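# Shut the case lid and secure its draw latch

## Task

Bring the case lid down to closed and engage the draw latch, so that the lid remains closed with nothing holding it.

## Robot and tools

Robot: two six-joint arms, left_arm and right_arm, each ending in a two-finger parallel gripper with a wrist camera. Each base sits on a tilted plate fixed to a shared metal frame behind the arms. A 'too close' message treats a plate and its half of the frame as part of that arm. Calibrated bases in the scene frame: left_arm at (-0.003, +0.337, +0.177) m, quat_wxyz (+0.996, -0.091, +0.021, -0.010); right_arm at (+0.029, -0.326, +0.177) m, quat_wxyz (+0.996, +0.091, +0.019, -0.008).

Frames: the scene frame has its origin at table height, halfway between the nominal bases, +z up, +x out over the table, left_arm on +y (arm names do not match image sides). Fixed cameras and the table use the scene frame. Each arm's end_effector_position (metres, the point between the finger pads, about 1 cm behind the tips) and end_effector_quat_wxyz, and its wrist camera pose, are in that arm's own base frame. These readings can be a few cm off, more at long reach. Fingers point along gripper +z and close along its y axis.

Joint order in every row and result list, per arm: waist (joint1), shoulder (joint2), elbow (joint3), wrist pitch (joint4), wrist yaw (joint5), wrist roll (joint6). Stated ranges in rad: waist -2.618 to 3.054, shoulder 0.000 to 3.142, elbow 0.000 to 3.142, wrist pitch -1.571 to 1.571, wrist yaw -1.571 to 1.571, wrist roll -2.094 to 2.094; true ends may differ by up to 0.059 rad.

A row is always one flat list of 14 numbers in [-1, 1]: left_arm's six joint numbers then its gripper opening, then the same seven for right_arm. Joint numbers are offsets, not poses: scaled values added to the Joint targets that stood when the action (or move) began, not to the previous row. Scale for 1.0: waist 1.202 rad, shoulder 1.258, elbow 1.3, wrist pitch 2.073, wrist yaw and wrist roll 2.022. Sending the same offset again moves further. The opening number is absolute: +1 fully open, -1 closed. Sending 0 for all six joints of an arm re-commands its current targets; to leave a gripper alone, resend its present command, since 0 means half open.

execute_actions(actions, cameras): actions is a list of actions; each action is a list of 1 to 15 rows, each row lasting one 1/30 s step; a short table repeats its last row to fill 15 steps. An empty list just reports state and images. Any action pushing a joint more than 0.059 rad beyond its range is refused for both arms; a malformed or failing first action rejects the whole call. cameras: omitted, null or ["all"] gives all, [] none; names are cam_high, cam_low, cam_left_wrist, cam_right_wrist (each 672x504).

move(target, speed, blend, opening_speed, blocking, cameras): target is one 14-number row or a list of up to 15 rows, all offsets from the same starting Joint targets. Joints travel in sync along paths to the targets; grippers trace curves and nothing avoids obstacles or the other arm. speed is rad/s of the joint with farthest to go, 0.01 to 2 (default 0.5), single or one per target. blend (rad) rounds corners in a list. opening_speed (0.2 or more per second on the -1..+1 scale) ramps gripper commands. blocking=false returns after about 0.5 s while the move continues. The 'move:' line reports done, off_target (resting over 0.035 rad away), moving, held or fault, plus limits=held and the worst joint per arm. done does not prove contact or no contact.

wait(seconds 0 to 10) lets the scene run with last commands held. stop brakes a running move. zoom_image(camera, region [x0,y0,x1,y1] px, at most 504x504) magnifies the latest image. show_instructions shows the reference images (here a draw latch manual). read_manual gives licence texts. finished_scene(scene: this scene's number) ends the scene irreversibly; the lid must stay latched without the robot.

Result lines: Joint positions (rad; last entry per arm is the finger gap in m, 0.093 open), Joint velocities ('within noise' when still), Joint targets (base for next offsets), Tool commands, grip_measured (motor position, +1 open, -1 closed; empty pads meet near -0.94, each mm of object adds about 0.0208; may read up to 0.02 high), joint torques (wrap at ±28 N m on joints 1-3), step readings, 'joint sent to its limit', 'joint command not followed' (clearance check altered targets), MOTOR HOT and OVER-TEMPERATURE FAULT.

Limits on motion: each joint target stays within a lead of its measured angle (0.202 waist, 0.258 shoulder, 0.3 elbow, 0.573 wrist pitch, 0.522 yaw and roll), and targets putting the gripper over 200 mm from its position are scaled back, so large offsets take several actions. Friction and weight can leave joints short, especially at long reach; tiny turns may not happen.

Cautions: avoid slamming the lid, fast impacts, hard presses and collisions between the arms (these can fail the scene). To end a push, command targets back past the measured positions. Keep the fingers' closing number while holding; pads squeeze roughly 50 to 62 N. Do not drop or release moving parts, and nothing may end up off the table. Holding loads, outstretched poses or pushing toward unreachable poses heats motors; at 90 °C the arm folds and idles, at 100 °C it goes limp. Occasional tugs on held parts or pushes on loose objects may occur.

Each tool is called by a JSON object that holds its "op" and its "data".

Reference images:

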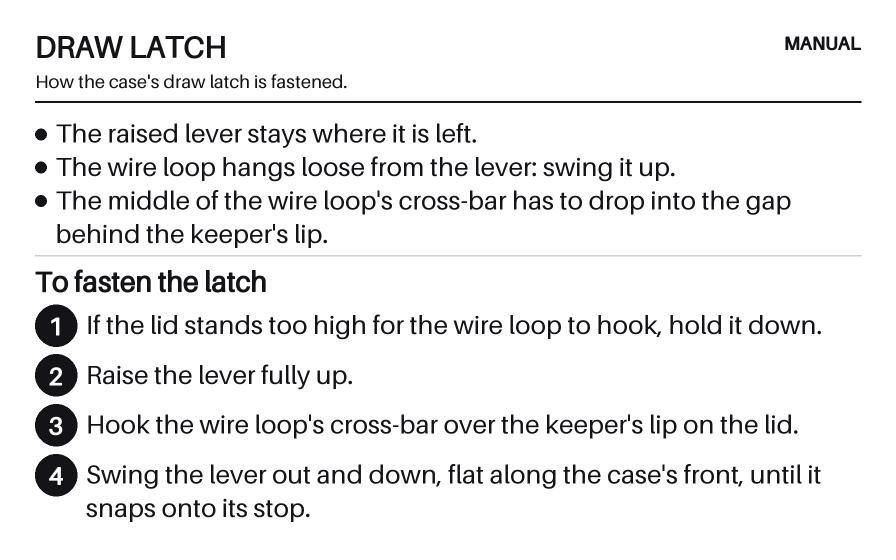

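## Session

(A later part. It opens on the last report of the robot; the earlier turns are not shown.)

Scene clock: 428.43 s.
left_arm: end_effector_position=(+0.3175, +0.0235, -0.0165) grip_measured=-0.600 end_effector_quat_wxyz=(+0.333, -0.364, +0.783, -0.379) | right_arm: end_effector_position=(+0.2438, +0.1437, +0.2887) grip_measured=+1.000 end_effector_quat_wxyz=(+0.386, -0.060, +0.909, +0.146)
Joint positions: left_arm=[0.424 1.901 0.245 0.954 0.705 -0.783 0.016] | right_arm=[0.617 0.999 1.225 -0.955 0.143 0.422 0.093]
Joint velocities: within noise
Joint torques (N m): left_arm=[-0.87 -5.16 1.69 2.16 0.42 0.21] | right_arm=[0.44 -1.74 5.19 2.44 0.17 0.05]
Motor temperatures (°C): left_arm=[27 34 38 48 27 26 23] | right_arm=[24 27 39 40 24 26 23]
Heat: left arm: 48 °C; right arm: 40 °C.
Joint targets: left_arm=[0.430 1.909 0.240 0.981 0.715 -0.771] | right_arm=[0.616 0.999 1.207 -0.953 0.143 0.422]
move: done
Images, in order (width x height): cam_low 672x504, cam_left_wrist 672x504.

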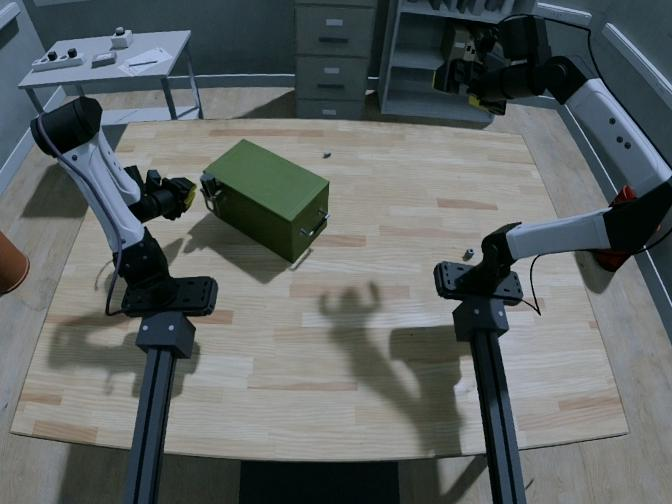

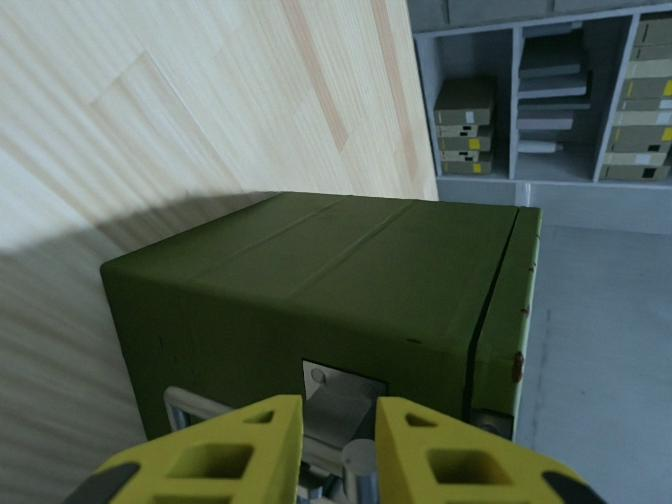

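{"op": "move", "data": {"target": [0,0.331,-0.019,0.173,0.0025,0.008,-0.6,0,0,0,0,0,0,1], "speed": 0.4, "cameras": ["cam_left_wrist","cam_low"]}}

Scene clock: 434.87 s.
left_arm: end_effector_position=(+0.2939, +0.0123, -0.0766) grip_measured=-0.600 end_effector_quat_wxyz=(+0.302, -0.375, +0.791, -0.378) | right_arm: end_effector_position=(+0.2438, +0.1437, +0.2887) grip_measured=+1.000 end_effector_quat_wxyz=(+0.386, -0.060, +0.909, +0.146)
Joint positions: left_arm=[0.424 2.316 0.225 1.313 0.709 -0.768 0.016] | right_arm=[0.617 0.999 1.225 -0.955 0.143 0.422 0.093]
Joint velocities: within noise
Joint torques (N m): left_arm=[-0.91 -5.55 -1.51 2.06 0.43 0.21] | right_arm=[0.43 -1.73 5.19 2.44 0.17 0.06]
Motor temperatures (°C): left_arm=[27 34 37 47 27 26 23] | right_arm=[24 27 39 41 24 26 23]
Heat: left arm: 47 °C; right arm: 41 °C.
Joint targets: left_arm=[0.430 2.326 0.216 1.340 0.720 -0.755] | right_arm=[0.616 0.999 1.207 -0.953 0.143 0.422]
move: done
Images, in order (width x height): cam_low 672x504, cam_left_wrist 672x504.

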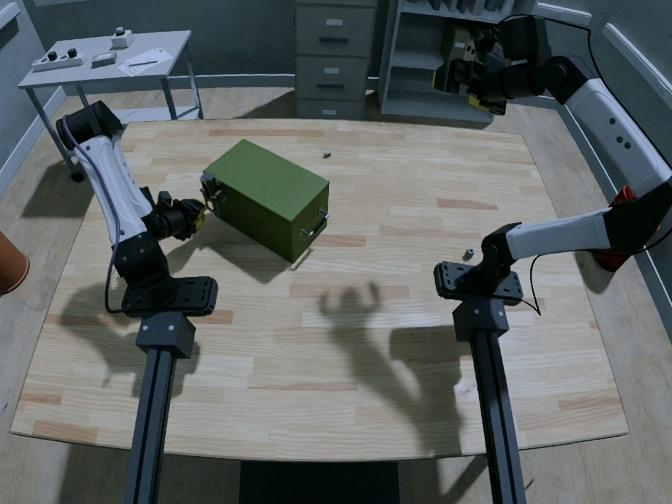

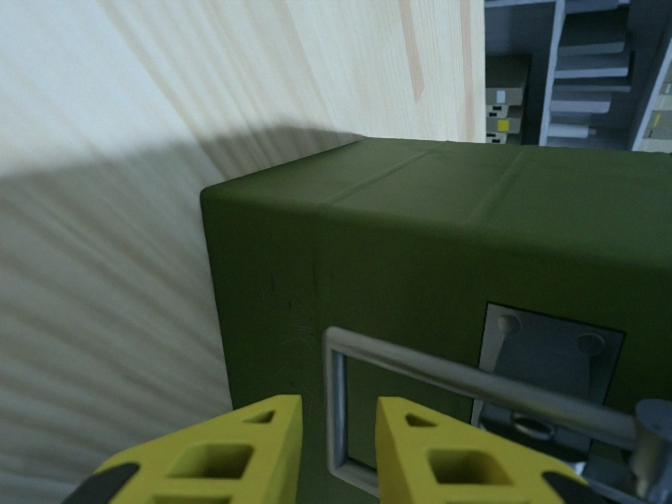

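{"op": "move", "data": {"target": [-0.0424,0.0215,-0.0231,0.0241,-0.0237,-0.0287,-0.75,0,0,0,0,0,0,1], "speed": 0.3, "cameras": ["cam_left_wrist"]}}

Scene clock: 461.80 s.
left_arm: end_effector_position=(+0.2863, +0.0024, -0.0802) grip_measured=-0.749 end_effector_quat_wxyz=(+0.290, -0.382, +0.793, -0.375) | right_arm: end_effector_position=(+0.2438, +0.1437, +0.2887) grip_measured=+1.000 end_effector_quat_wxyz=(+0.386, -0.060, +0.909, +0.146)
Joint positions: left_arm=[0.387 2.342 0.195 1.363 0.679 -0.802 0.009] | right_arm=[0.617 0.999 1.225 -0.955 0.143 0.422 0.093]
Joint velocities: within noise
Joint torques (N m): left_arm=[-2.13 -5.31 -1.78 2.07 0.25 -0.05] | right_arm=[0.44 -1.73 5.2 2.44 0.17 0.06]
Motor temperatures (°C): left_arm=[27 35 34 45 27 26 23] | right_arm=[24 27 39 41 24 26 23]
Heat: left arm: 45 °C; right arm: 41 °C.
Joint targets: left_arm=[0.379 2.353 0.186 1.390 0.672 -0.813] | right_arm=[0.616 0.999 1.207 -0.953 0.143 0.422]
move: done
Images, in order (width x height): cam_left_wrist 672x504.

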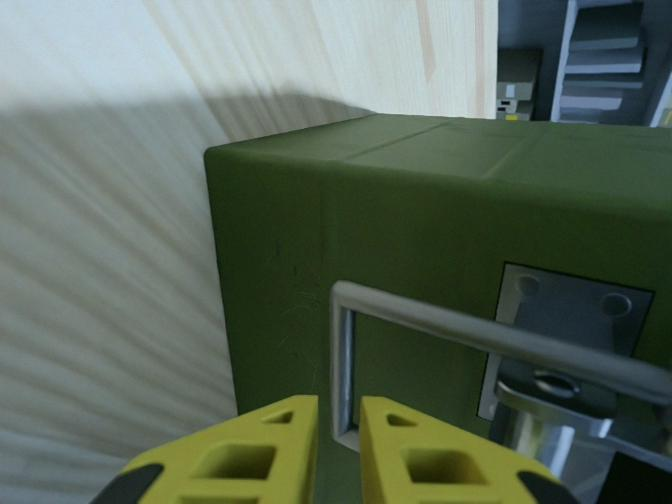

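{"op": "move", "data": {"target": [-0.0516,0.0548,0.0508,0.0244,-0.0203,-0.0252,-0.68,0,0,0,0,0,0,1], "speed": 0.2, "cameras": ["cam_left_wrist"]}}

Scene clock: 468.27 s.
left_arm: end_effector_position=(+0.2967, -0.0056, -0.0910) grip_measured=-0.682 end_effector_quat_wxyz=(+0.285, -0.383, +0.794, -0.376) | right_arm: end_effector_position=(+0.2438, +0.1437, +0.2887) grip_measured=+1.000 end_effector_quat_wxyz=(+0.386, -0.060, +0.909, +0.146)
Joint positions: left_arm=[0.326 2.411 0.241 1.408 0.638 -0.853 0.012] | right_arm=[0.617 0.999 1.225 -0.955 0.143 0.422 0.093]
Joint velocities: within noise
Joint torques (N m): left_arm=[-2.29 -5.64 0.17 2.2 0.26 -0.02] | right_arm=[0.44 -1.74 5.19 2.44 0.17 0.06]
Motor temperatures (°C): left_arm=[27 35 34 45 27 26 23] | right_arm=[24 27 39 41 24 26 23]
Heat: left arm: 45 °C; right arm: 41 °C.
Joint targets: left_arm=[0.317 2.422 0.252 1.440 0.631 -0.864] | right_arm=[0.616 0.999 1.207 -0.953 0.143 0.422]
move: done
Images, in order (width x height): cam_left_wrist 672x504.

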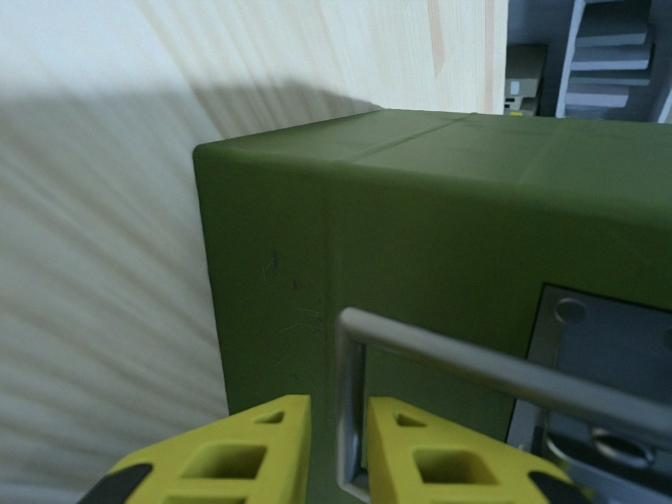

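{"op": "move", "data": {"target": [[-0.0116,0.0095,0.0046,0.0111,-0.005,-0.006,-0.68,0,0,0,0,0,0,1],[-0.0116,0.0095,0.0046,0.0111,-0.005,-0.006,-0.78,0,0,0,0,0,0,1]], "speed": 0.2, "opening_speed": 0.3, "cameras": ["cam_left_wrist"]}}

Scene clock: 477.87 s.
left_arm: end_effector_position=(+0.2995, -0.0066, -0.0905) grip_measured=-0.779 end_effector_quat_wxyz=(+0.290, -0.383, +0.792, -0.377) | right_arm: end_effector_position=(+0.2438, +0.1437, +0.2887) grip_measured=+1.000 end_effector_quat_wxyz=(+0.386, -0.060, +0.909, +0.146)
Joint positions: left_arm=[0.315 2.424 0.244 1.435 0.628 -0.868 0.008] | right_arm=[0.617 0.999 1.225 -0.955 0.143 0.422 0.093]
Joint velocities: within noise
Joint torques (N m): left_arm=[-2.54 -5.71 0.38 2.18 0.23 -0.01] | right_arm=[0.44 -1.74 5.2 2.44 0.16 0.05]
Motor temperatures (°C): left_arm=[27 35 33 45 27 26 23] | right_arm=[24 27 39 41 24 26 23]
Heat: left arm: 45 °C; right arm: 41 °C.
Joint targets: left_arm=[0.304 2.433 0.258 1.463 0.621 -0.876] | right_arm=[0.616 0.999 1.207 -0.953 0.143 0.422]
move: done; target 2's new numbers were sent with left_arm's wrist pitch 0.038 rad from that target
Images, in order (width x height): cam_left_wrist 672x504.

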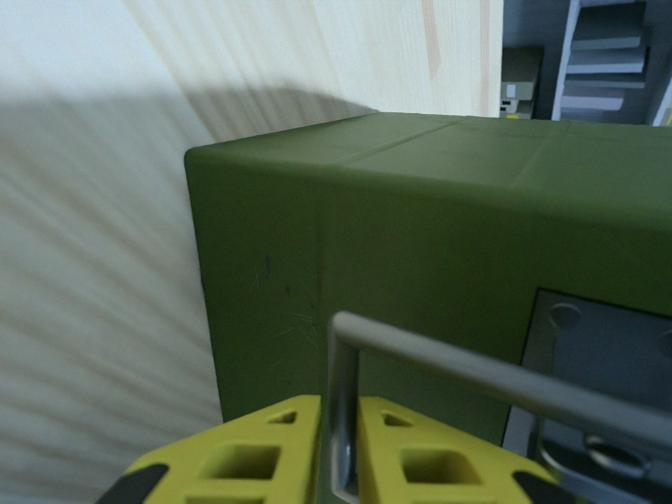

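{"op": "move", "data": {"target": [0.0899,-0.0469,-0.0554,-0.0207,0.0425,0.0534,-0.78,0,0,0,0,0,0,1], "speed": 0.2, "cameras": ["cam_left_wrist"]}}

Scene clock: 518.07 s.
left_arm: end_effector_position=(+0.2828, +0.0039, -0.0860) grip_measured=-0.779 end_effector_quat_wxyz=(+0.294, -0.378, +0.793, -0.377) | right_arm: end_effector_position=(+0.2438, +0.1437, +0.2887) grip_measured=+1.000 end_effector_quat_wxyz=(+0.386, -0.060, +0.909, +0.146)
Joint positions: left_arm=[0.405 2.409 0.197 1.425 0.696 -0.781 0.008] | right_arm=[0.617 0.999 1.225 -0.955 0.143 0.422 0.093]
Joint velocities: within noise
Joint torques (N m): left_arm=[-0.96 -9.37 -2.44 1.7 0.44 0.21] | right_arm=[0.44 -1.73 5.19 2.44 0.16 0.06]
Motor temperatures (°C): left_arm=[27 36 32 46 27 26 23] | right_arm=[24 27 39 41 24 26 23]
Heat: left arm: 46 °C; right arm: 41 °C.
Joint targets: left_arm=[0.412 2.374 0.186 1.420 0.707 -0.768] | right_arm=[0.616 0.999 1.207 -0.953 0.143 0.422]
move: done
Images, in order (width x height): cam_left_wrist 672x504.

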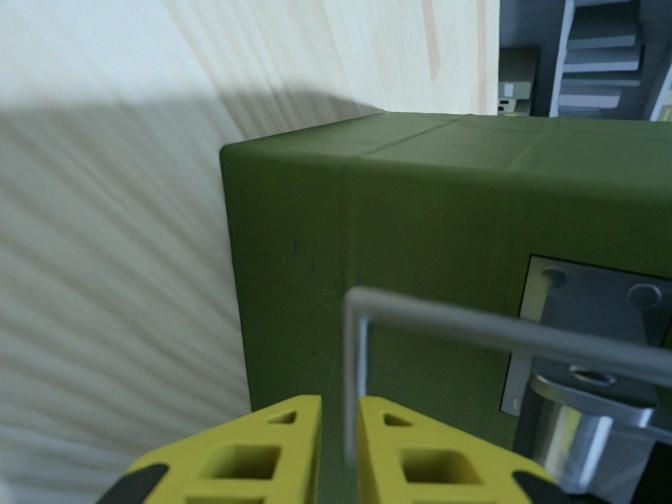

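{"op": "move", "data": {"target": [[-0.0416,0.0175,0.0277,0,-0.0213,-0.0282,-0.74,0,0,0,0,0,0,1],[-0.0416,0.0175,0.0277,0,-0.0213,-0.0282,-0.86,0,0,0,0,0,0,1]], "speed": 0.2, "opening_speed": 0.3, "cameras": ["cam_left_wrist"]}}

Scene clock: 527.83 s.
left_arm: end_effector_position=(+0.2893, -0.0002, -0.0874) grip_measured=-0.859 end_effector_quat_wxyz=(+0.292, -0.379, +0.793, -0.377) | right_arm: end_effector_position=(+0.2438, +0.1437, +0.2887) grip_measured=+1.000 end_effector_quat_wxyz=(+0.386, -0.060, +0.909, +0.146)
Joint positions: left_arm=[0.369 2.409 0.215 1.423 0.67 -0.815 0.004] | right_arm=[0.617 0.999 1.225 -0.955 0.143 0.422 0.093]
Joint velocities: within noise
Joint torques (N m): left_arm=[-2.15 -7.53 -0.49 1.77 0.27 -0.03] | right_arm=[0.43 -1.74 5.19 2.44 0.17 0.05]
Motor temperatures (°C): left_arm=[27 38 31 44 27 26 23] | right_arm=[24 27 39 42 24 26 23]
Heat: left arm: 44 °C; right arm: 42 °C.
Joint targets: left_arm=[0.362 2.397 0.222 1.420 0.664 -0.825] | right_arm=[0.616 0.999 1.207 -0.953 0.143 0.422]
move: done
Images, in order (width x height): cam_left_wrist 672x504.

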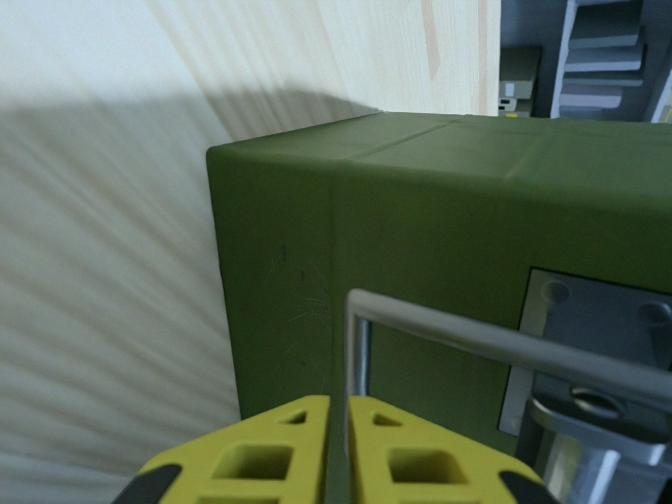

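{"op": "move", "data": {"target": [[0,0,0,0,0,0,-0.62,0,0,0,0,0,0,1],[-0.0491,0.0294,0.0277,0.0193,-0.0213,-0.0252,-0.62,0,0,0,0,0,0,1]], "speed": 0.2, "opening_speed": 0.5, "cameras": ["cam_left_wrist"]}}

Scene clock: 537.13 s.
left_arm: end_effector_position=(+0.2971, -0.0053, -0.0932) grip_measured=-0.622 end_effector_quat_wxyz=(+0.288, -0.386, +0.794, -0.371) | right_arm: end_effector_position=(+0.2438, +0.1437, +0.2887) grip_measured=+1.000 end_effector_quat_wxyz=(+0.386, -0.060, +0.909, +0.146)
Joint positions: left_arm=[0.318 2.427 0.242 1.428 0.62 -0.863 0.015] | right_arm=[0.617 0.999 1.225 -0.955 0.143 0.422 0.093]
Joint velocities: within noise
Joint torques (N m): left_arm=[-2.91 -5.93 0.61 2.21 0.32 -0.08] | right_arm=[0.46 -1.74 5.19 2.44 0.16 0.06]
Motor temperatures (°C): left_arm=[27 39 31 44 27 26 23] | right_arm=[24 27 39 42 24 26 23]
Heat: left arm: 44 °C; right arm: 42 °C.
Joint targets: left_arm=[0.302 2.434 0.258 1.460 0.621 -0.876] | right_arm=[0.616 0.999 1.207 -0.953 0.143 0.422]
move: done
Images, in order (width x height): cam_left_wrist 672x504.

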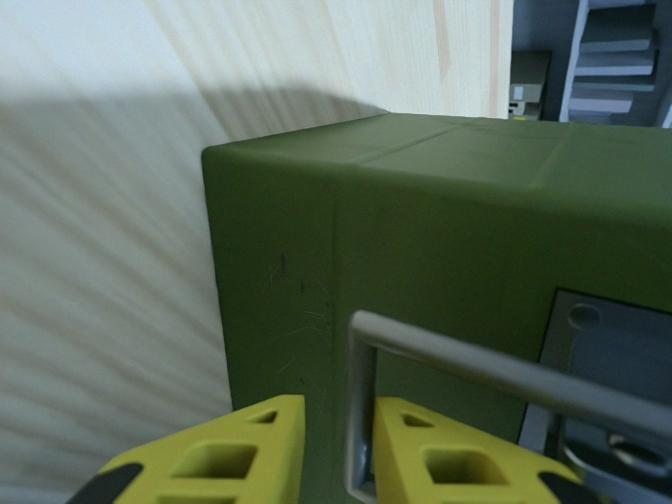

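{"op": "move", "data": {"target": [-0.0225,-0.016,0.012,-0.016,-0.0158,-0.0074,-0.62,0,0,0,0,0,0,1], "speed": 0.2, "cameras": ["cam_left_wrist"]}}

Scene clock: 545.30 s.
left_arm: end_effector_position=(+0.3034, -0.0063, -0.0934) grip_measured=-0.622 end_effector_quat_wxyz=(+0.292, -0.387, +0.793, -0.369) | right_arm: end_effector_position=(+0.2438, +0.1437, +0.2887) grip_measured=+1.000 end_effector_quat_wxyz=(+0.386, -0.060, +0.909, +0.146)
Joint positions: left_arm=[0.297 2.427 0.257 1.43 0.597 -0.882 0.015] | right_arm=[0.617 0.999 1.225 -0.955 0.143 0.422 0.093]
Joint velocities: within noise
Joint torques (N m): left_arm=[-3.41 -7.88 0.72 1.82 0.22 0] | right_arm=[0.44 -1.74 5.19 2.44 0.17 0.05]
Motor temperatures (°C): left_arm=[28 38 31 44 27 26 23] | right_arm=[24 27 39 42 24 26 23]
Heat: left arm: 44 °C; right arm: 42 °C.
Joint targets: left_arm=[0.276 2.413 0.273 1.427 0.589 -0.891] | right_arm=[0.616 0.999 1.207 -0.953 0.143 0.422]
move: done
Images, in order (width x height): cam_left_wrist 672x504.

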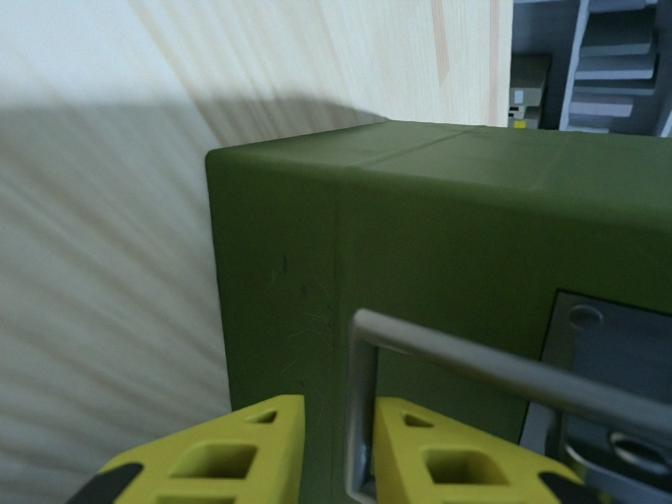

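{"op": "zoom_image", "data": {"camera": "cam_left_wrist", "region": [270, 260, 672, 504]}}

{"op": "zoom_image", "data": {"camera": "cam_low", "region": [140, 140, 280, 260]}}

Scaled by 1.254 from the camera's 672x504 image, which has a finer 960x720 frame.

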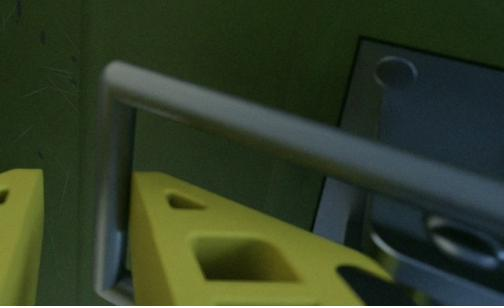

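This scene's latest camera images include none from cam_low. They are from: cam_left_wrist. cam_low's image comes with the result of a call that names it in "cameras".

{"op": "move", "data": {"target": [0,-0.004,0,0.0,0,0,-0.79,0,0,0,0,0,0,1], "speed": 0.2, "opening_speed": 0.2, "cameras": ["cam_left_wrist","cam_low"]}}

Scene clock: 574.00 s.
left_arm: end_effector_position=(+0.3049, -0.0084, -0.0908) grip_measured=-0.788 end_effector_quat_wxyz=(+0.295, -0.382, +0.792, -0.374) | right_arm: end_effector_position=(+0.2438, +0.1437, +0.2887) grip_measured=+1.000 end_effector_quat_wxyz=(+0.386, -0.060, +0.909, +0.146)
Joint positions: left_arm=[0.292 2.427 0.257 1.443 0.605 -0.884 0.007] | right_arm=[0.617 0.999 1.225 -0.955 0.143 0.422 0.093]
Joint velocities: within noise
Joint torques (N m): left_arm=[-3.02 -8.34 0.76 1.68 0.13 0.01] | right_arm=[0.44 -1.73 5.19 2.44 0.16 0.06]
Motor temperatures (°C): left_arm=[28 38 31 42 27 26 23] | right_arm=[24 27 39 42 24 26 23]
Heat: left arm: 42 °C; right arm: 42 °C.
Joint targets: left_arm=[0.275 2.408 0.273 1.427 0.589 -0.891] | right_arm=[0.616 0.999 1.207 -0.953 0.143 0.422]
move: done
Images, in order (width x height): cam_low 672x504, cam_left_wrist 672x504.

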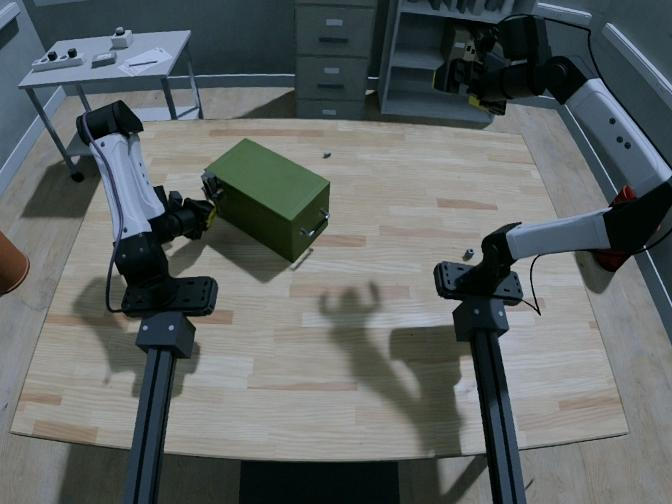

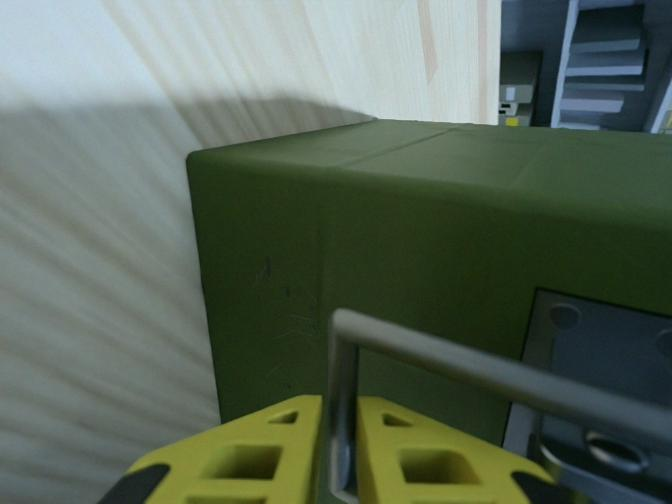

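{"op": "move", "data": {"target": [[0,0,0,0,0,0,-0.88,0,0,0,0,0,0,1],[0.1082,-0.0262,-0.0562,-0.013,0.0549,0.0574,-0.88,0,0,0,0,0,0,1]], "speed": 0.2, "opening_speed": 0.3, "cameras": ["cam_left_wrist"]}}

Scene clock: 599.40 s.
left_arm: end_effector_position=(+0.2851, +0.0043, -0.0890) grip_measured=-0.879 end_effector_quat_wxyz=(+0.290, -0.381, +0.793, -0.376) | right_arm: end_effector_position=(+0.2438, +0.1437, +0.2887) grip_measured=+1.000 end_effector_quat_wxyz=(+0.386, -0.060, +0.909, +0.146)
Joint positions: left_arm=[0.4 2.41 0.212 1.406 0.689 -0.788 0.003] | right_arm=[0.617 0.999 1.225 -0.955 0.143 0.422 0.093]
Joint velocities: within noise
Joint torques (N m): left_arm=[-0.99 -9.52 -2.26 1.69 0.44 0.21] | right_arm=[0.44 -1.73 5.19 2.44 0.16 0.05]
Motor temperatures (°C): left_arm=[28 39 30 43 26 26 23] | right_arm=[24 27 39 42 24 26 23]
Heat: left arm: 43 °C; right arm: 42 °C.
Joint targets: left_arm=[0.406 2.375 0.200 1.400 0.700 -0.775] | right_arm=[0.616 0.999 1.207 -0.953 0.143 0.422]
move: done
Images, in order (width x height): cam_left_wrist 672x504.

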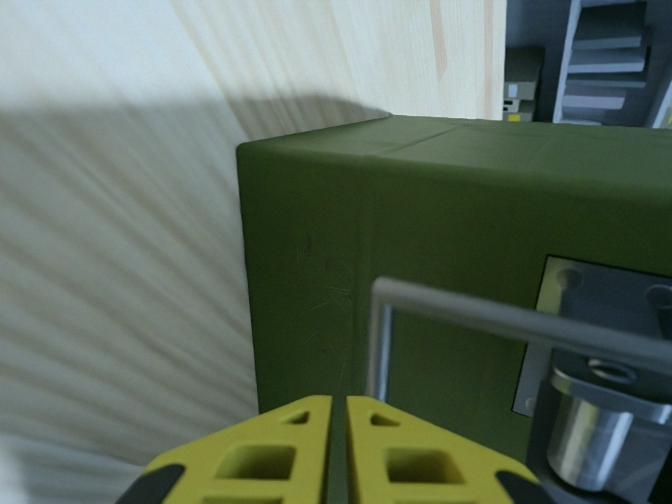

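{"op": "move", "data": {"target": [[0,0,0,0,0,0,-0.62,0,0,0,0,0,0,1],[-0.104,0.0493,0.0523,0.029,-0.0534,-0.0584,-0.62,0,0,0,0,0,0,1]], "speed": 0.2, "opening_speed": 0.5, "cameras": ["cam_left_wrist"]}}

Scene clock: 608.97 s.
left_arm: end_effector_position=(+0.3019, -0.0083, -0.0938) grip_measured=-0.622 end_effector_quat_wxyz=(+0.289, -0.384, +0.795, -0.370) | right_arm: end_effector_position=(+0.2438, +0.1437, +0.2887) grip_measured=+1.000 end_effector_quat_wxyz=(+0.386, -0.060, +0.909, +0.146)
Joint positions: left_arm=[0.294 2.428 0.255 1.428 0.602 -0.877 0.015] | right_arm=[0.617 0.999 1.225 -0.955 0.143 0.422 0.093]
Joint velocities: within noise
Joint torques (N m): left_arm=[-2.77 -5.76 0.44 2.24 0.2 -0.09] | right_arm=[0.44 -1.73 5.19 2.44 0.17 0.06]
Motor temperatures (°C): left_arm=[28 40 30 42 27 26 23] | right_arm=[24 27 39 42 24 26 23]
Heat: left arm: 42 °C; right arm: 42 °C.
Joint targets: left_arm=[0.280 2.438 0.268 1.460 0.592 -0.893] | right_arm=[0.616 0.999 1.207 -0.953 0.143 0.422]
move: done
Images, in order (width x height): cam_left_wrist 672x504.

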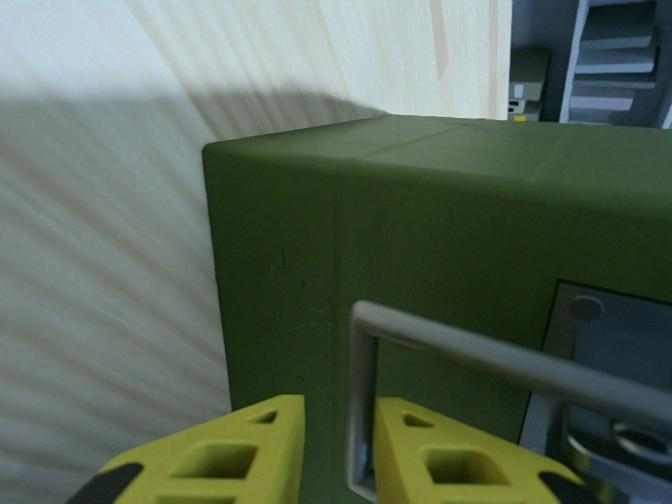

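{"op": "move", "data": {"target": [[0,-0.025,0,-0.015,0,0,-0.62,0,0,0,0,0,0,1],[0,-0.025,0,-0.015,0,0,-0.79,0,0,0,0,0,0,1]], "speed": 0.2, "opening_speed": 0.2, "cameras": ["cam_left_wrist"]}}

Scene clock: 613.97 s.
left_arm: end_effector_position=(+0.3031, -0.0103, -0.0914) grip_measured=-0.788 end_effector_quat_wxyz=(+0.290, -0.380, +0.793, -0.376) | right_arm: end_effector_position=(+0.2438, +0.1437, +0.2887) grip_measured=+1.000 end_effector_quat_wxyz=(+0.386, -0.060, +0.909, +0.146)
Joint positions: left_arm=[0.291 2.428 0.255 1.439 0.613 -0.882 0.007] | right_arm=[0.617 0.999 1.225 -0.955 0.143 0.422 0.093]
Joint velocities: within noise
Joint torques (N m): left_arm=[-2.5 -8.66 0.49 1.74 0.1 -0.04] | right_arm=[0.44 -1.73 5.2 2.44 0.16 0.06]
Motor temperatures (°C): left_arm=[28 40 30 42 27 26 23] | right_arm=[24 27 39 42 24 26 23]
Heat: left arm: 42 °C; right arm: 42 °C.
Joint targets: left_arm=[0.280 2.406 0.268 1.429 0.592 -0.893] | right_arm=[0.616 0.999 1.207 -0.953 0.143 0.422]
move: done
Images, in order (width x height): cam_left_wrist 672x504.

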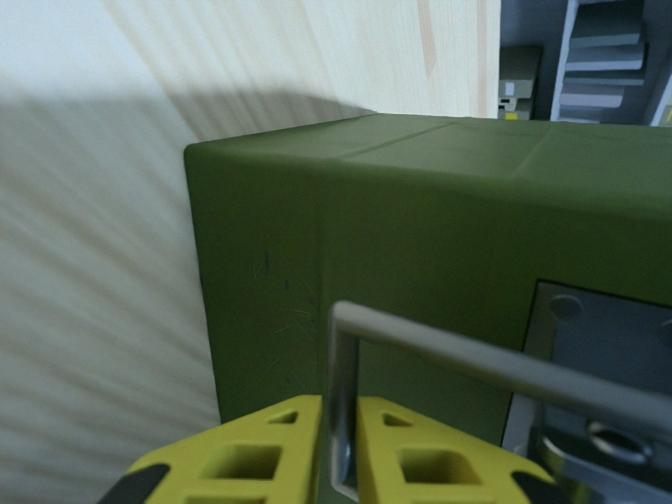

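{"op": "move", "data": {"target": [0,0,0,0,0,0,-0.95,0,0,0,0,0,0,1], "opening_speed": 0.3, "cameras": ["cam_left_wrist"]}}

Scene clock: 617.43 s.
left_arm: end_effector_position=(+0.3039, -0.0109, -0.0908) grip_measured=-0.936 end_effector_quat_wxyz=(+0.291, -0.379, +0.793, -0.378) | right_arm: end_effector_position=(+0.2438, +0.1437, +0.2887) grip_measured=+1.000 end_effector_quat_wxyz=(+0.386, -0.060, +0.909, +0.146)
Joint positions: left_arm=[0.289 2.428 0.256 1.442 0.614 -0.885 0] | right_arm=[0.617 0.999 1.225 -0.955 0.143 0.422 0.093]
Joint velocities: within noise
Joint torques (N m): left_arm=[-2.35 -8.68 0.39 1.72 0.09 -0.01] | right_arm=[0.43 -1.73 5.19 2.44 0.16 0.06]
Motor temperatures (°C): left_arm=[28 40 30 42 27 26 23] | right_arm=[24 27 39 42 24 26 23]
Heat: left arm: 42 °C; right arm: 42 °C.
Joint targets: left_arm=[0.281 2.406 0.268 1.429 0.592 -0.893] | right_arm=[0.616 0.999 1.207 -0.953 0.143 0.422]
move: done
Images, in order (width x height): cam_left_wrist 672x504.

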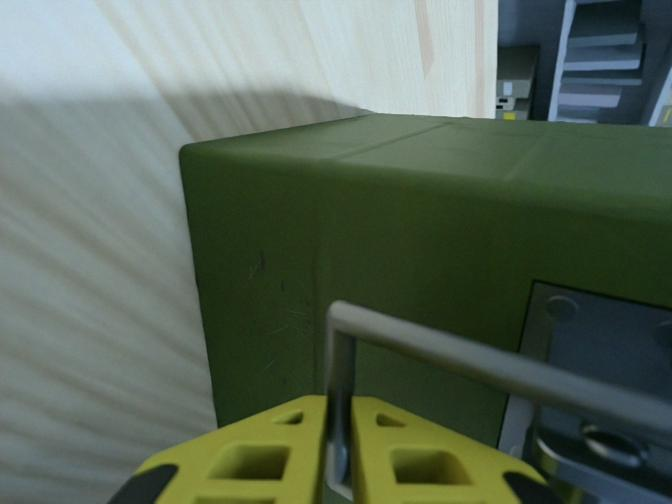

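{"op": "move", "data": {"target": [0.0707,-0.0278,-0.0462,-0.0092,0.041,0.041,-0.95,0,0,0,0,0,0,1], "speed": 0.15, "cameras": ["cam_left_wrist"]}}

Scene clock: 642.57 s.
left_arm: end_effector_position=(+0.2902, -0.0018, -0.0882) grip_measured=-0.948 end_effector_quat_wxyz=(+0.289, -0.381, +0.794, -0.377) | right_arm: end_effector_position=(+0.2438, +0.1437, +0.2887) grip_measured=+1.000 end_effector_quat_wxyz=(+0.386, -0.060, +0.909, +0.146)
Joint positions: left_arm=[0.36 2.406 0.219 1.415 0.664 -0.823 0] | right_arm=[0.617 0.999 1.225 -0.955 0.143 0.422 0.093]
Joint velocities: within noise
Joint torques (N m): left_arm=[-1.01 -9.7 -2.13 1.73 0.42 0.22] | right_arm=[0.44 -1.74 5.19 2.44 0.16 0.06]
Motor temperatures (°C): left_arm=[28 40 30 42 26 26 24] | right_arm=[24 26 39 42 24 26 23]
Heat: left arm: 42 °C; right arm: 42 °C.
Joint targets: left_arm=[0.366 2.371 0.208 1.410 0.675 -0.810] | right_arm=[0.616 0.999 1.207 -0.953 0.143 0.422]
move: done
Images, in order (width x height): cam_left_wrist 672x504.

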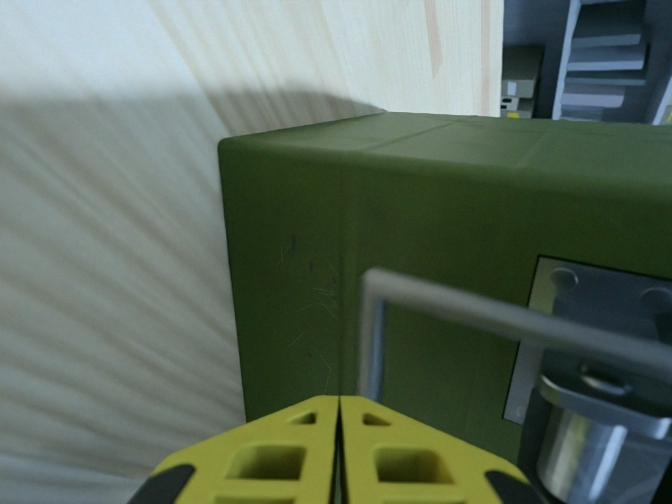

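{"op": "move", "data": {"target": [[0,0,0,0,0,0,-0.68,0,0,0,0,0,0,1],[0.0374,0.0692,0.0292,0.0482,0.0396,0,-0.68,0,0,0,0,0,0,1]], "speed": 0.2, "opening_speed": 0.6, "cameras": ["cam_left_wrist"]}}

Scene clock: 675.53 s.
left_arm: end_effector_position=(+0.2962, +0.0027, -0.0815) grip_measured=-0.682 end_effector_quat_wxyz=(+0.305, -0.367, +0.781, -0.403) | right_arm: end_effector_position=(+0.2438, +0.1437, +0.2887) grip_measured=+1.000 end_effector_quat_wxyz=(+0.386, -0.060, +0.909, +0.146)
Joint positions: left_arm=[0.404 2.447 0.239 1.483 0.744 -0.822 0.012] | right_arm=[0.617 0.999 1.225 -0.955 0.143 0.422 0.093]
Joint velocities: within noise
Joint torques (N m): left_arm=[-0.96 -5.6 -0.46 2.16 0.44 0.21] | right_arm=[0.44 -1.73 5.19 2.44 0.16 0.06]
Motor temperatures (°C): left_arm=[27 43 30 41 27 26 23] | right_arm=[24 26 39 43 24 26 23]
Heat: left arm: 43 °C; right arm: 43 °C.
Joint targets: left_arm=[0.410 2.458 0.246 1.510 0.755 -0.810] | right_arm=[0.616 0.999 1.207 -0.953 0.143 0.422]
move: done
Images, in order (width x height): cam_left_wrist 672x504.

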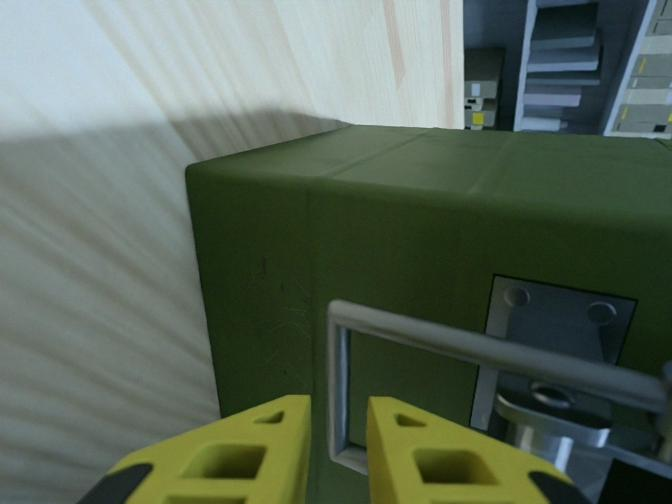

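{"op": "move", "data": {"target": [-0.0699,0.0453,0.0446,0.0193,-0.0356,-0.0435,-0.68,0,0,0,0,0,0,1], "speed": 0.15, "cameras": ["cam_left_wrist"]}}

Scene clock: 680.63 s.
left_arm: end_effector_position=(+0.3095, -0.0052, -0.0931) grip_measured=-0.682 end_effector_quat_wxyz=(+0.300, -0.373, +0.780, -0.402) | right_arm: end_effector_position=(+0.2439, +0.1437, +0.2888) grip_measured=+1.000 end_effector_quat_wxyz=(+0.387, -0.060, +0.909, +0.146)
Joint positions: left_arm=[0.336 2.506 0.294 1.513 0.688 -0.887 0.012] | right_arm=[0.617 0.999 1.225 -0.954 0.143 0.422 0.093]
Joint velocities: within noise
Joint torques (N m): left_arm=[-2.41 -6.05 -0.1 2.33 0.26 -0.03] | right_arm=[0.43 -1.74 5.19 2.44 0.16 0.06]
Motor temperatures (°C): left_arm=[27 42 30 42 27 26 23] | right_arm=[24 26 39 43 24 26 23]
Heat: left arm: 42 °C; right arm: 43 °C.
Joint targets: left_arm=[0.327 2.515 0.304 1.550 0.683 -0.898] | right_arm=[0.616 0.999 1.207 -0.952 0.143 0.422]
move: off_target (left_arm); left_arm: the wrist pitch is farthest, 0.037 rad from its target
Images, in order (width x height): cam_left_wrist 672x504.

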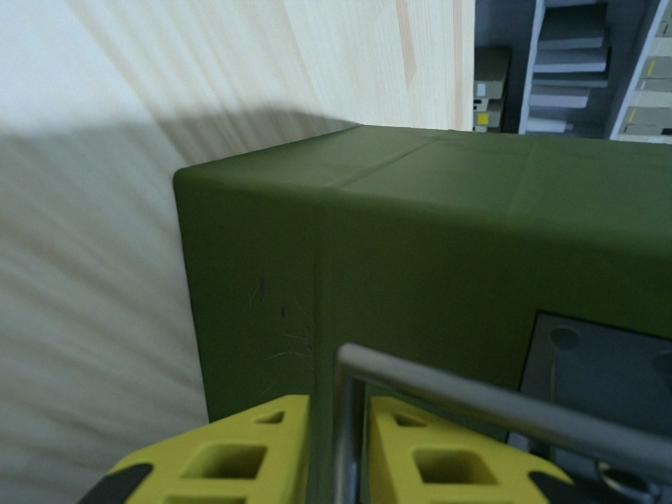

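{"op": "move", "data": {"target": [0,-0.008,0,-0.005,0,0,-0.79,0,0,0,0,0,0,1], "speed": 0.2, "opening_speed": 0.2, "cameras": ["cam_left_wrist","cam_low"]}}

{"op": "zoom_image", "data": {"camera": "cam_low", "region": [160, 140, 340, 280]}}

Scene clock: 684.67 s.
left_arm: end_effector_position=(+0.3104, -0.0052, -0.0921) grip_measured=-0.789 end_effector_quat_wxyz=(+0.303, -0.372, +0.780, -0.403) | right_arm: end_effector_position=(+0.2439, +0.1437, +0.2888) grip_measured=+1.000 end_effector_quat_wxyz=(+0.387, -0.060, +0.909, +0.146)
Joint positions: left_arm=[0.334 2.506 0.294 1.521 0.687 -0.889 0.007] | right_arm=[0.617 0.999 1.225 -0.954 0.143 0.422 0.093]
Joint velocities: within noise
Joint torques (N m): left_arm=[-2.29 -6.97 -0.12 2.11 0.28 -0.02] | right_arm=[0.44 -1.73 5.19 2.44 0.17 0.06]
Motor temperatures (°C): left_arm=[27 42 30 42 27 26 23] | right_arm=[24 26 39 43 24 26 23]
Heat: left arm: 42 °C; right arm: 43 °C.
Joint targets: left_arm=[0.326 2.505 0.304 1.539 0.683 -0.898] | right_arm=[0.616 0.999 1.207 -0.952 0.143 0.422]
move: done
Images, in order (width x height): cam_low 672x504, cam_left_wrist 672x504.

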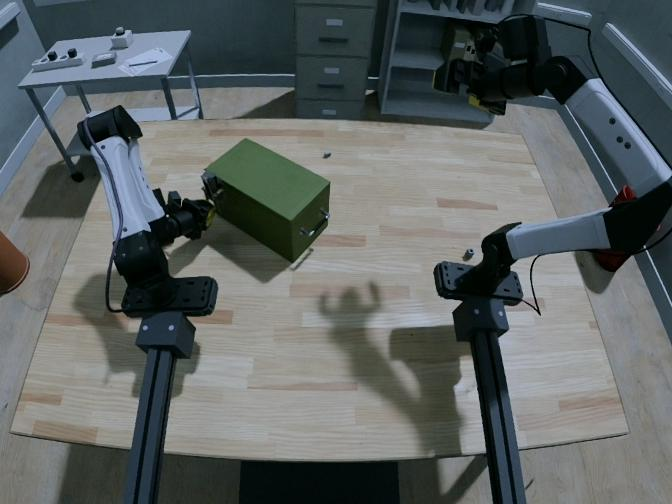

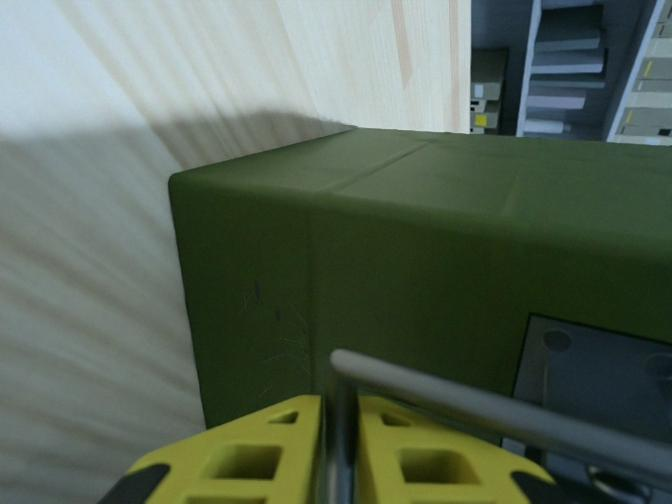

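Scaled by 2.800 from the camera's 672x504 image, which has a finer 960x720 frame.

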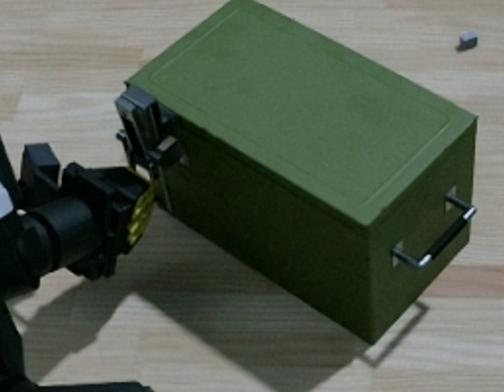

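{"op": "move", "data": {"target": [[0,0,0,0,0,0,-0.98,0,0,0,0,0,0,1],[0.0266,-0.0378,-0.0235,-0.0253,0.0082,0.022,-0.98,0,0,0,0,0,0,1]], "speed": 0.12, "opening_speed": 0.3, "cameras": ["cam_left_wrist"]}}

Scene clock: 695.23 s.
left_arm: end_effector_position=(+0.3075, -0.0033, -0.0914) grip_measured=-0.959 end_effector_quat_wxyz=(+0.300, -0.372, +0.781, -0.401) | right_arm: end_effector_position=(+0.2439, +0.1437, +0.2888) grip_measured=+1.000 end_effector_quat_wxyz=(+0.387, -0.060, +0.909, +0.146)
Joint positions: left_arm=[0.349 2.492 0.286 1.5 0.697 -0.872 0] | right_arm=[0.617 0.999 1.225 -0.954 0.143 0.422 0.093]
Joint velocities: within noise
Joint torques (N m): left_arm=[-0.73 -9.98 -2.33 1.71 0.34 0.28] | right_arm=[0.44 -1.73 5.18 2.44 0.16 0.06]
Motor temperatures (°C): left_arm=[27 41 30 42 27 26 23] | right_arm=[24 26 39 43 24 26 23]
Heat: left arm: 42 °C; right arm: 43 °C.
Joint targets: left_arm=[0.358 2.458 0.273 1.487 0.700 -0.854] | right_arm=[0.616 0.999 1.207 -0.952 0.143 0.422]
move: done
Images, in order (width x height): cam_left_wrist 672x504.

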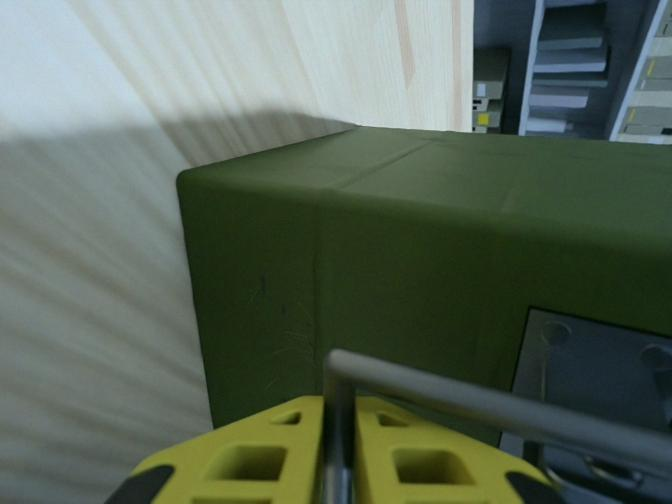

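{"op": "move", "data": {"target": [0.0266,-0.0377,-0.0234,-0.0254,0.0081,0.022,-0.98,0,0,0,0,0,0,1], "speed": 0.12, "cameras": ["cam_left_wrist"]}}

Scene clock: 697.80 s.
left_arm: end_effector_position=(+0.2994, +0.0019, -0.0890) grip_measured=-0.958 end_effector_quat_wxyz=(+0.297, -0.374, +0.786, -0.392) | right_arm: end_effector_position=(+0.2439, +0.1437, +0.2888) grip_measured=+1.000 end_effector_quat_wxyz=(+0.387, -0.060, +0.909, +0.146)
Joint positions: left_arm=[0.379 2.445 0.259 1.441 0.705 -0.829 0] | right_arm=[0.617 0.999 1.225 -0.954 0.143 0.422 0.093]
Joint velocities: within noise
Joint torques (N m): left_arm=[-0.62 -9.87 -2.59 1.73 0.44 0.3] | right_arm=[0.44 -1.73 5.19 2.44 0.16 0.06]
Motor temperatures (°C): left_arm=[27 42 30 41 27 26 23] | right_arm=[24 26 39 43 24 26 23]
Heat: left arm: 42 °C; right arm: 43 °C.
Joint targets: left_arm=[0.390 2.410 0.243 1.435 0.716 -0.809] | right_arm=[0.616 0.999 1.207 -0.952 0.143 0.422]
move: done
Images, in order (width x height): cam_left_wrist 672x504.

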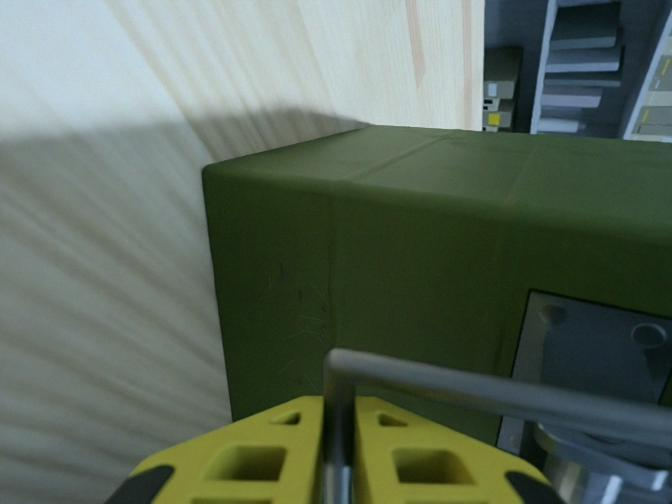

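{"op": "move", "data": {"target": [0.0491,-0.1463,-0.05,-0.1066,-0.0049,0.048,-0.98,0,0,0,0,0,0,1], "speed": 0.15, "cameras": ["cam_left_wrist"]}}

Scene clock: 722.23 s.
left_arm: end_effector_position=(+0.2804, +0.0122, -0.0786) grip_measured=-0.958 end_effector_quat_wxyz=(+0.284, -0.384, +0.799, -0.365) | right_arm: end_effector_position=(+0.2439, +0.1437, +0.2888) grip_measured=+1.000 end_effector_quat_wxyz=(+0.387, -0.060, +0.909, +0.146)
Joint positions: left_arm=[0.44 2.26 0.194 1.222 0.699 -0.731 0] | right_arm=[0.617 0.999 1.225 -0.954 0.143 0.422 0.093]
Joint velocities: within noise
Joint torques (N m): left_arm=[-0.59 -9.2 -2.09 1.58 0.42 0.28] | right_arm=[0.44 -1.74 5.19 2.44 0.17 0.06]
Motor temperatures (°C): left_arm=[27 43 30 41 27 26 25] | right_arm=[24 26 39 43 24 26 23]
Heat: left arm: 43 °C; right arm: 43 °C.
Joint targets: left_arm=[0.450 2.226 0.178 1.214 0.706 -0.712] | right_arm=[0.616 0.999 1.207 -0.952 0.143 0.422]
move: done
Images, in order (width x height): cam_left_wrist 672x504.

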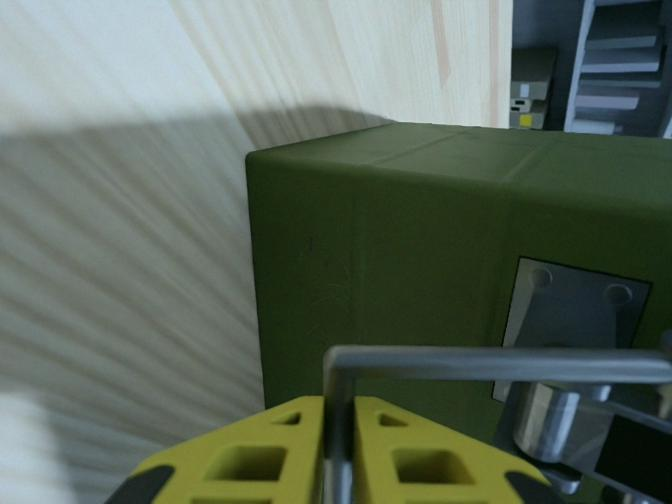

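{"op": "move", "data": {"target": [[0.02,-0.1716,-0.0254,-0.1283,-0.0262,0.0292,-0.98,0,0,0,0,0,0,1]], "speed": 0.2, "cameras": ["cam_left_wrist"]}}

Scene clock: 725.90 s.
left_arm: end_effector_position=(+0.2681, +0.0181, -0.0663) grip_measured=-0.958 end_effector_quat_wxyz=(+0.272, -0.393, +0.811, -0.338) | right_arm: end_effector_position=(+0.2439, +0.1437, +0.2888) grip_measured=+1.000 end_effector_quat_wxyz=(+0.387, -0.060, +0.909, +0.146)
Joint positions: left_arm=[0.463 2.04 0.158 0.969 0.662 -0.672 0] | right_arm=[0.617 0.999 1.225 -0.954 0.143 0.422 0.093]
Joint velocities: within noise
Joint torques (N m): left_arm=[-0.35 -8.2 -0.73 1.32 0.28 0.28] | right_arm=[0.44 -1.74 5.19 2.44 0.17 0.05]
Motor temperatures (°C): left_arm=[27 43 30 41 27 26 25] | right_arm=[24 26 40 43 24 26 23]
Heat: left arm: 43 °C; right arm: 43 °C.
Joint targets: left_arm=[0.473 2.010 0.145 0.948 0.653 -0.653] | right_arm=[0.616 0.999 1.207 -0.952 0.143 0.422]
move: done
Images, in order (width x height): cam_left_wrist 672x504.

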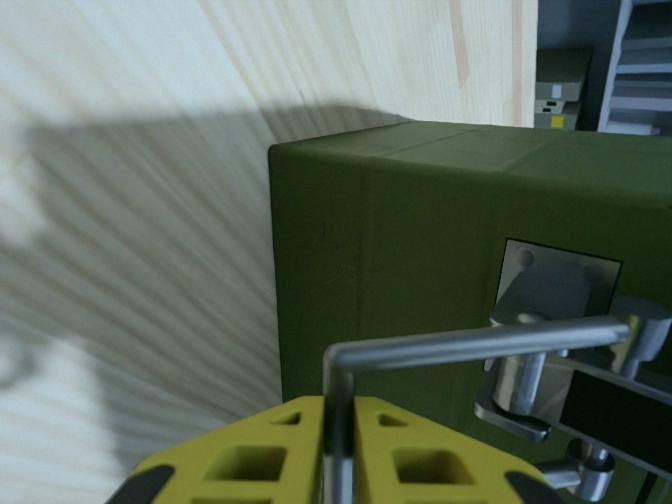

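{"op": "move", "data": {"target": [[0,-0.1749,0.0077,-0.1249,-0.0227,0.0114,-0.98,0,0,0,0,0,0,1],[-0.0358,-0.3736,0.0254,-0.2725,-0.0658,0.0104,-0.98,0,0,0,0,0,0,1]], "speed": 0.25, "blend": 0.03, "cameras": ["cam_left_wrist"]}}

Scene clock: 741.37 s.
left_arm: end_effector_position=(+0.2550, +0.0233, -0.0360) grip_measured=-0.958 end_effector_quat_wxyz=(+0.250, -0.407, +0.832, -0.280) | right_arm: end_effector_position=(+0.2439, +0.1437, +0.2888) grip_measured=+1.000 end_effector_quat_wxyz=(+0.387, -0.060, +0.909, +0.146)
Joint positions: left_arm=[0.432 1.566 0.169 0.412 0.533 -0.643 0] | right_arm=[0.617 0.999 1.225 -0.954 0.143 0.422 0.093]
Joint velocities: within noise
Joint torques (N m): left_arm=[-1.24 -6.52 4.29 1.11 0.18 0.18] | right_arm=[0.44 -1.73 5.19 2.44 0.17 0.05]
Motor temperatures (°C): left_arm=[27 42 30 40 27 26 25] | right_arm=[24 26 40 43 24 26 23]
Heat: left arm: 42 °C; right arm: 43 °C.
Joint targets: left_arm=[0.430 1.540 0.178 0.383 0.520 -0.632] | right_arm=[0.616 0.999 1.207 -0.952 0.143 0.422]
move: done
Images, in order (width x height): cam_left_wrist 672x504.

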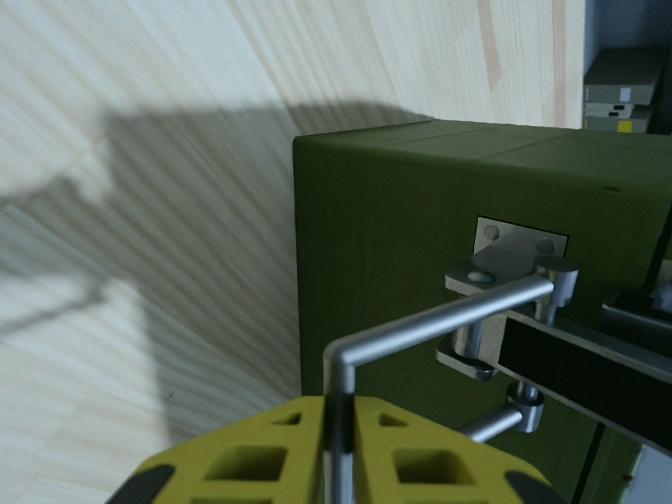

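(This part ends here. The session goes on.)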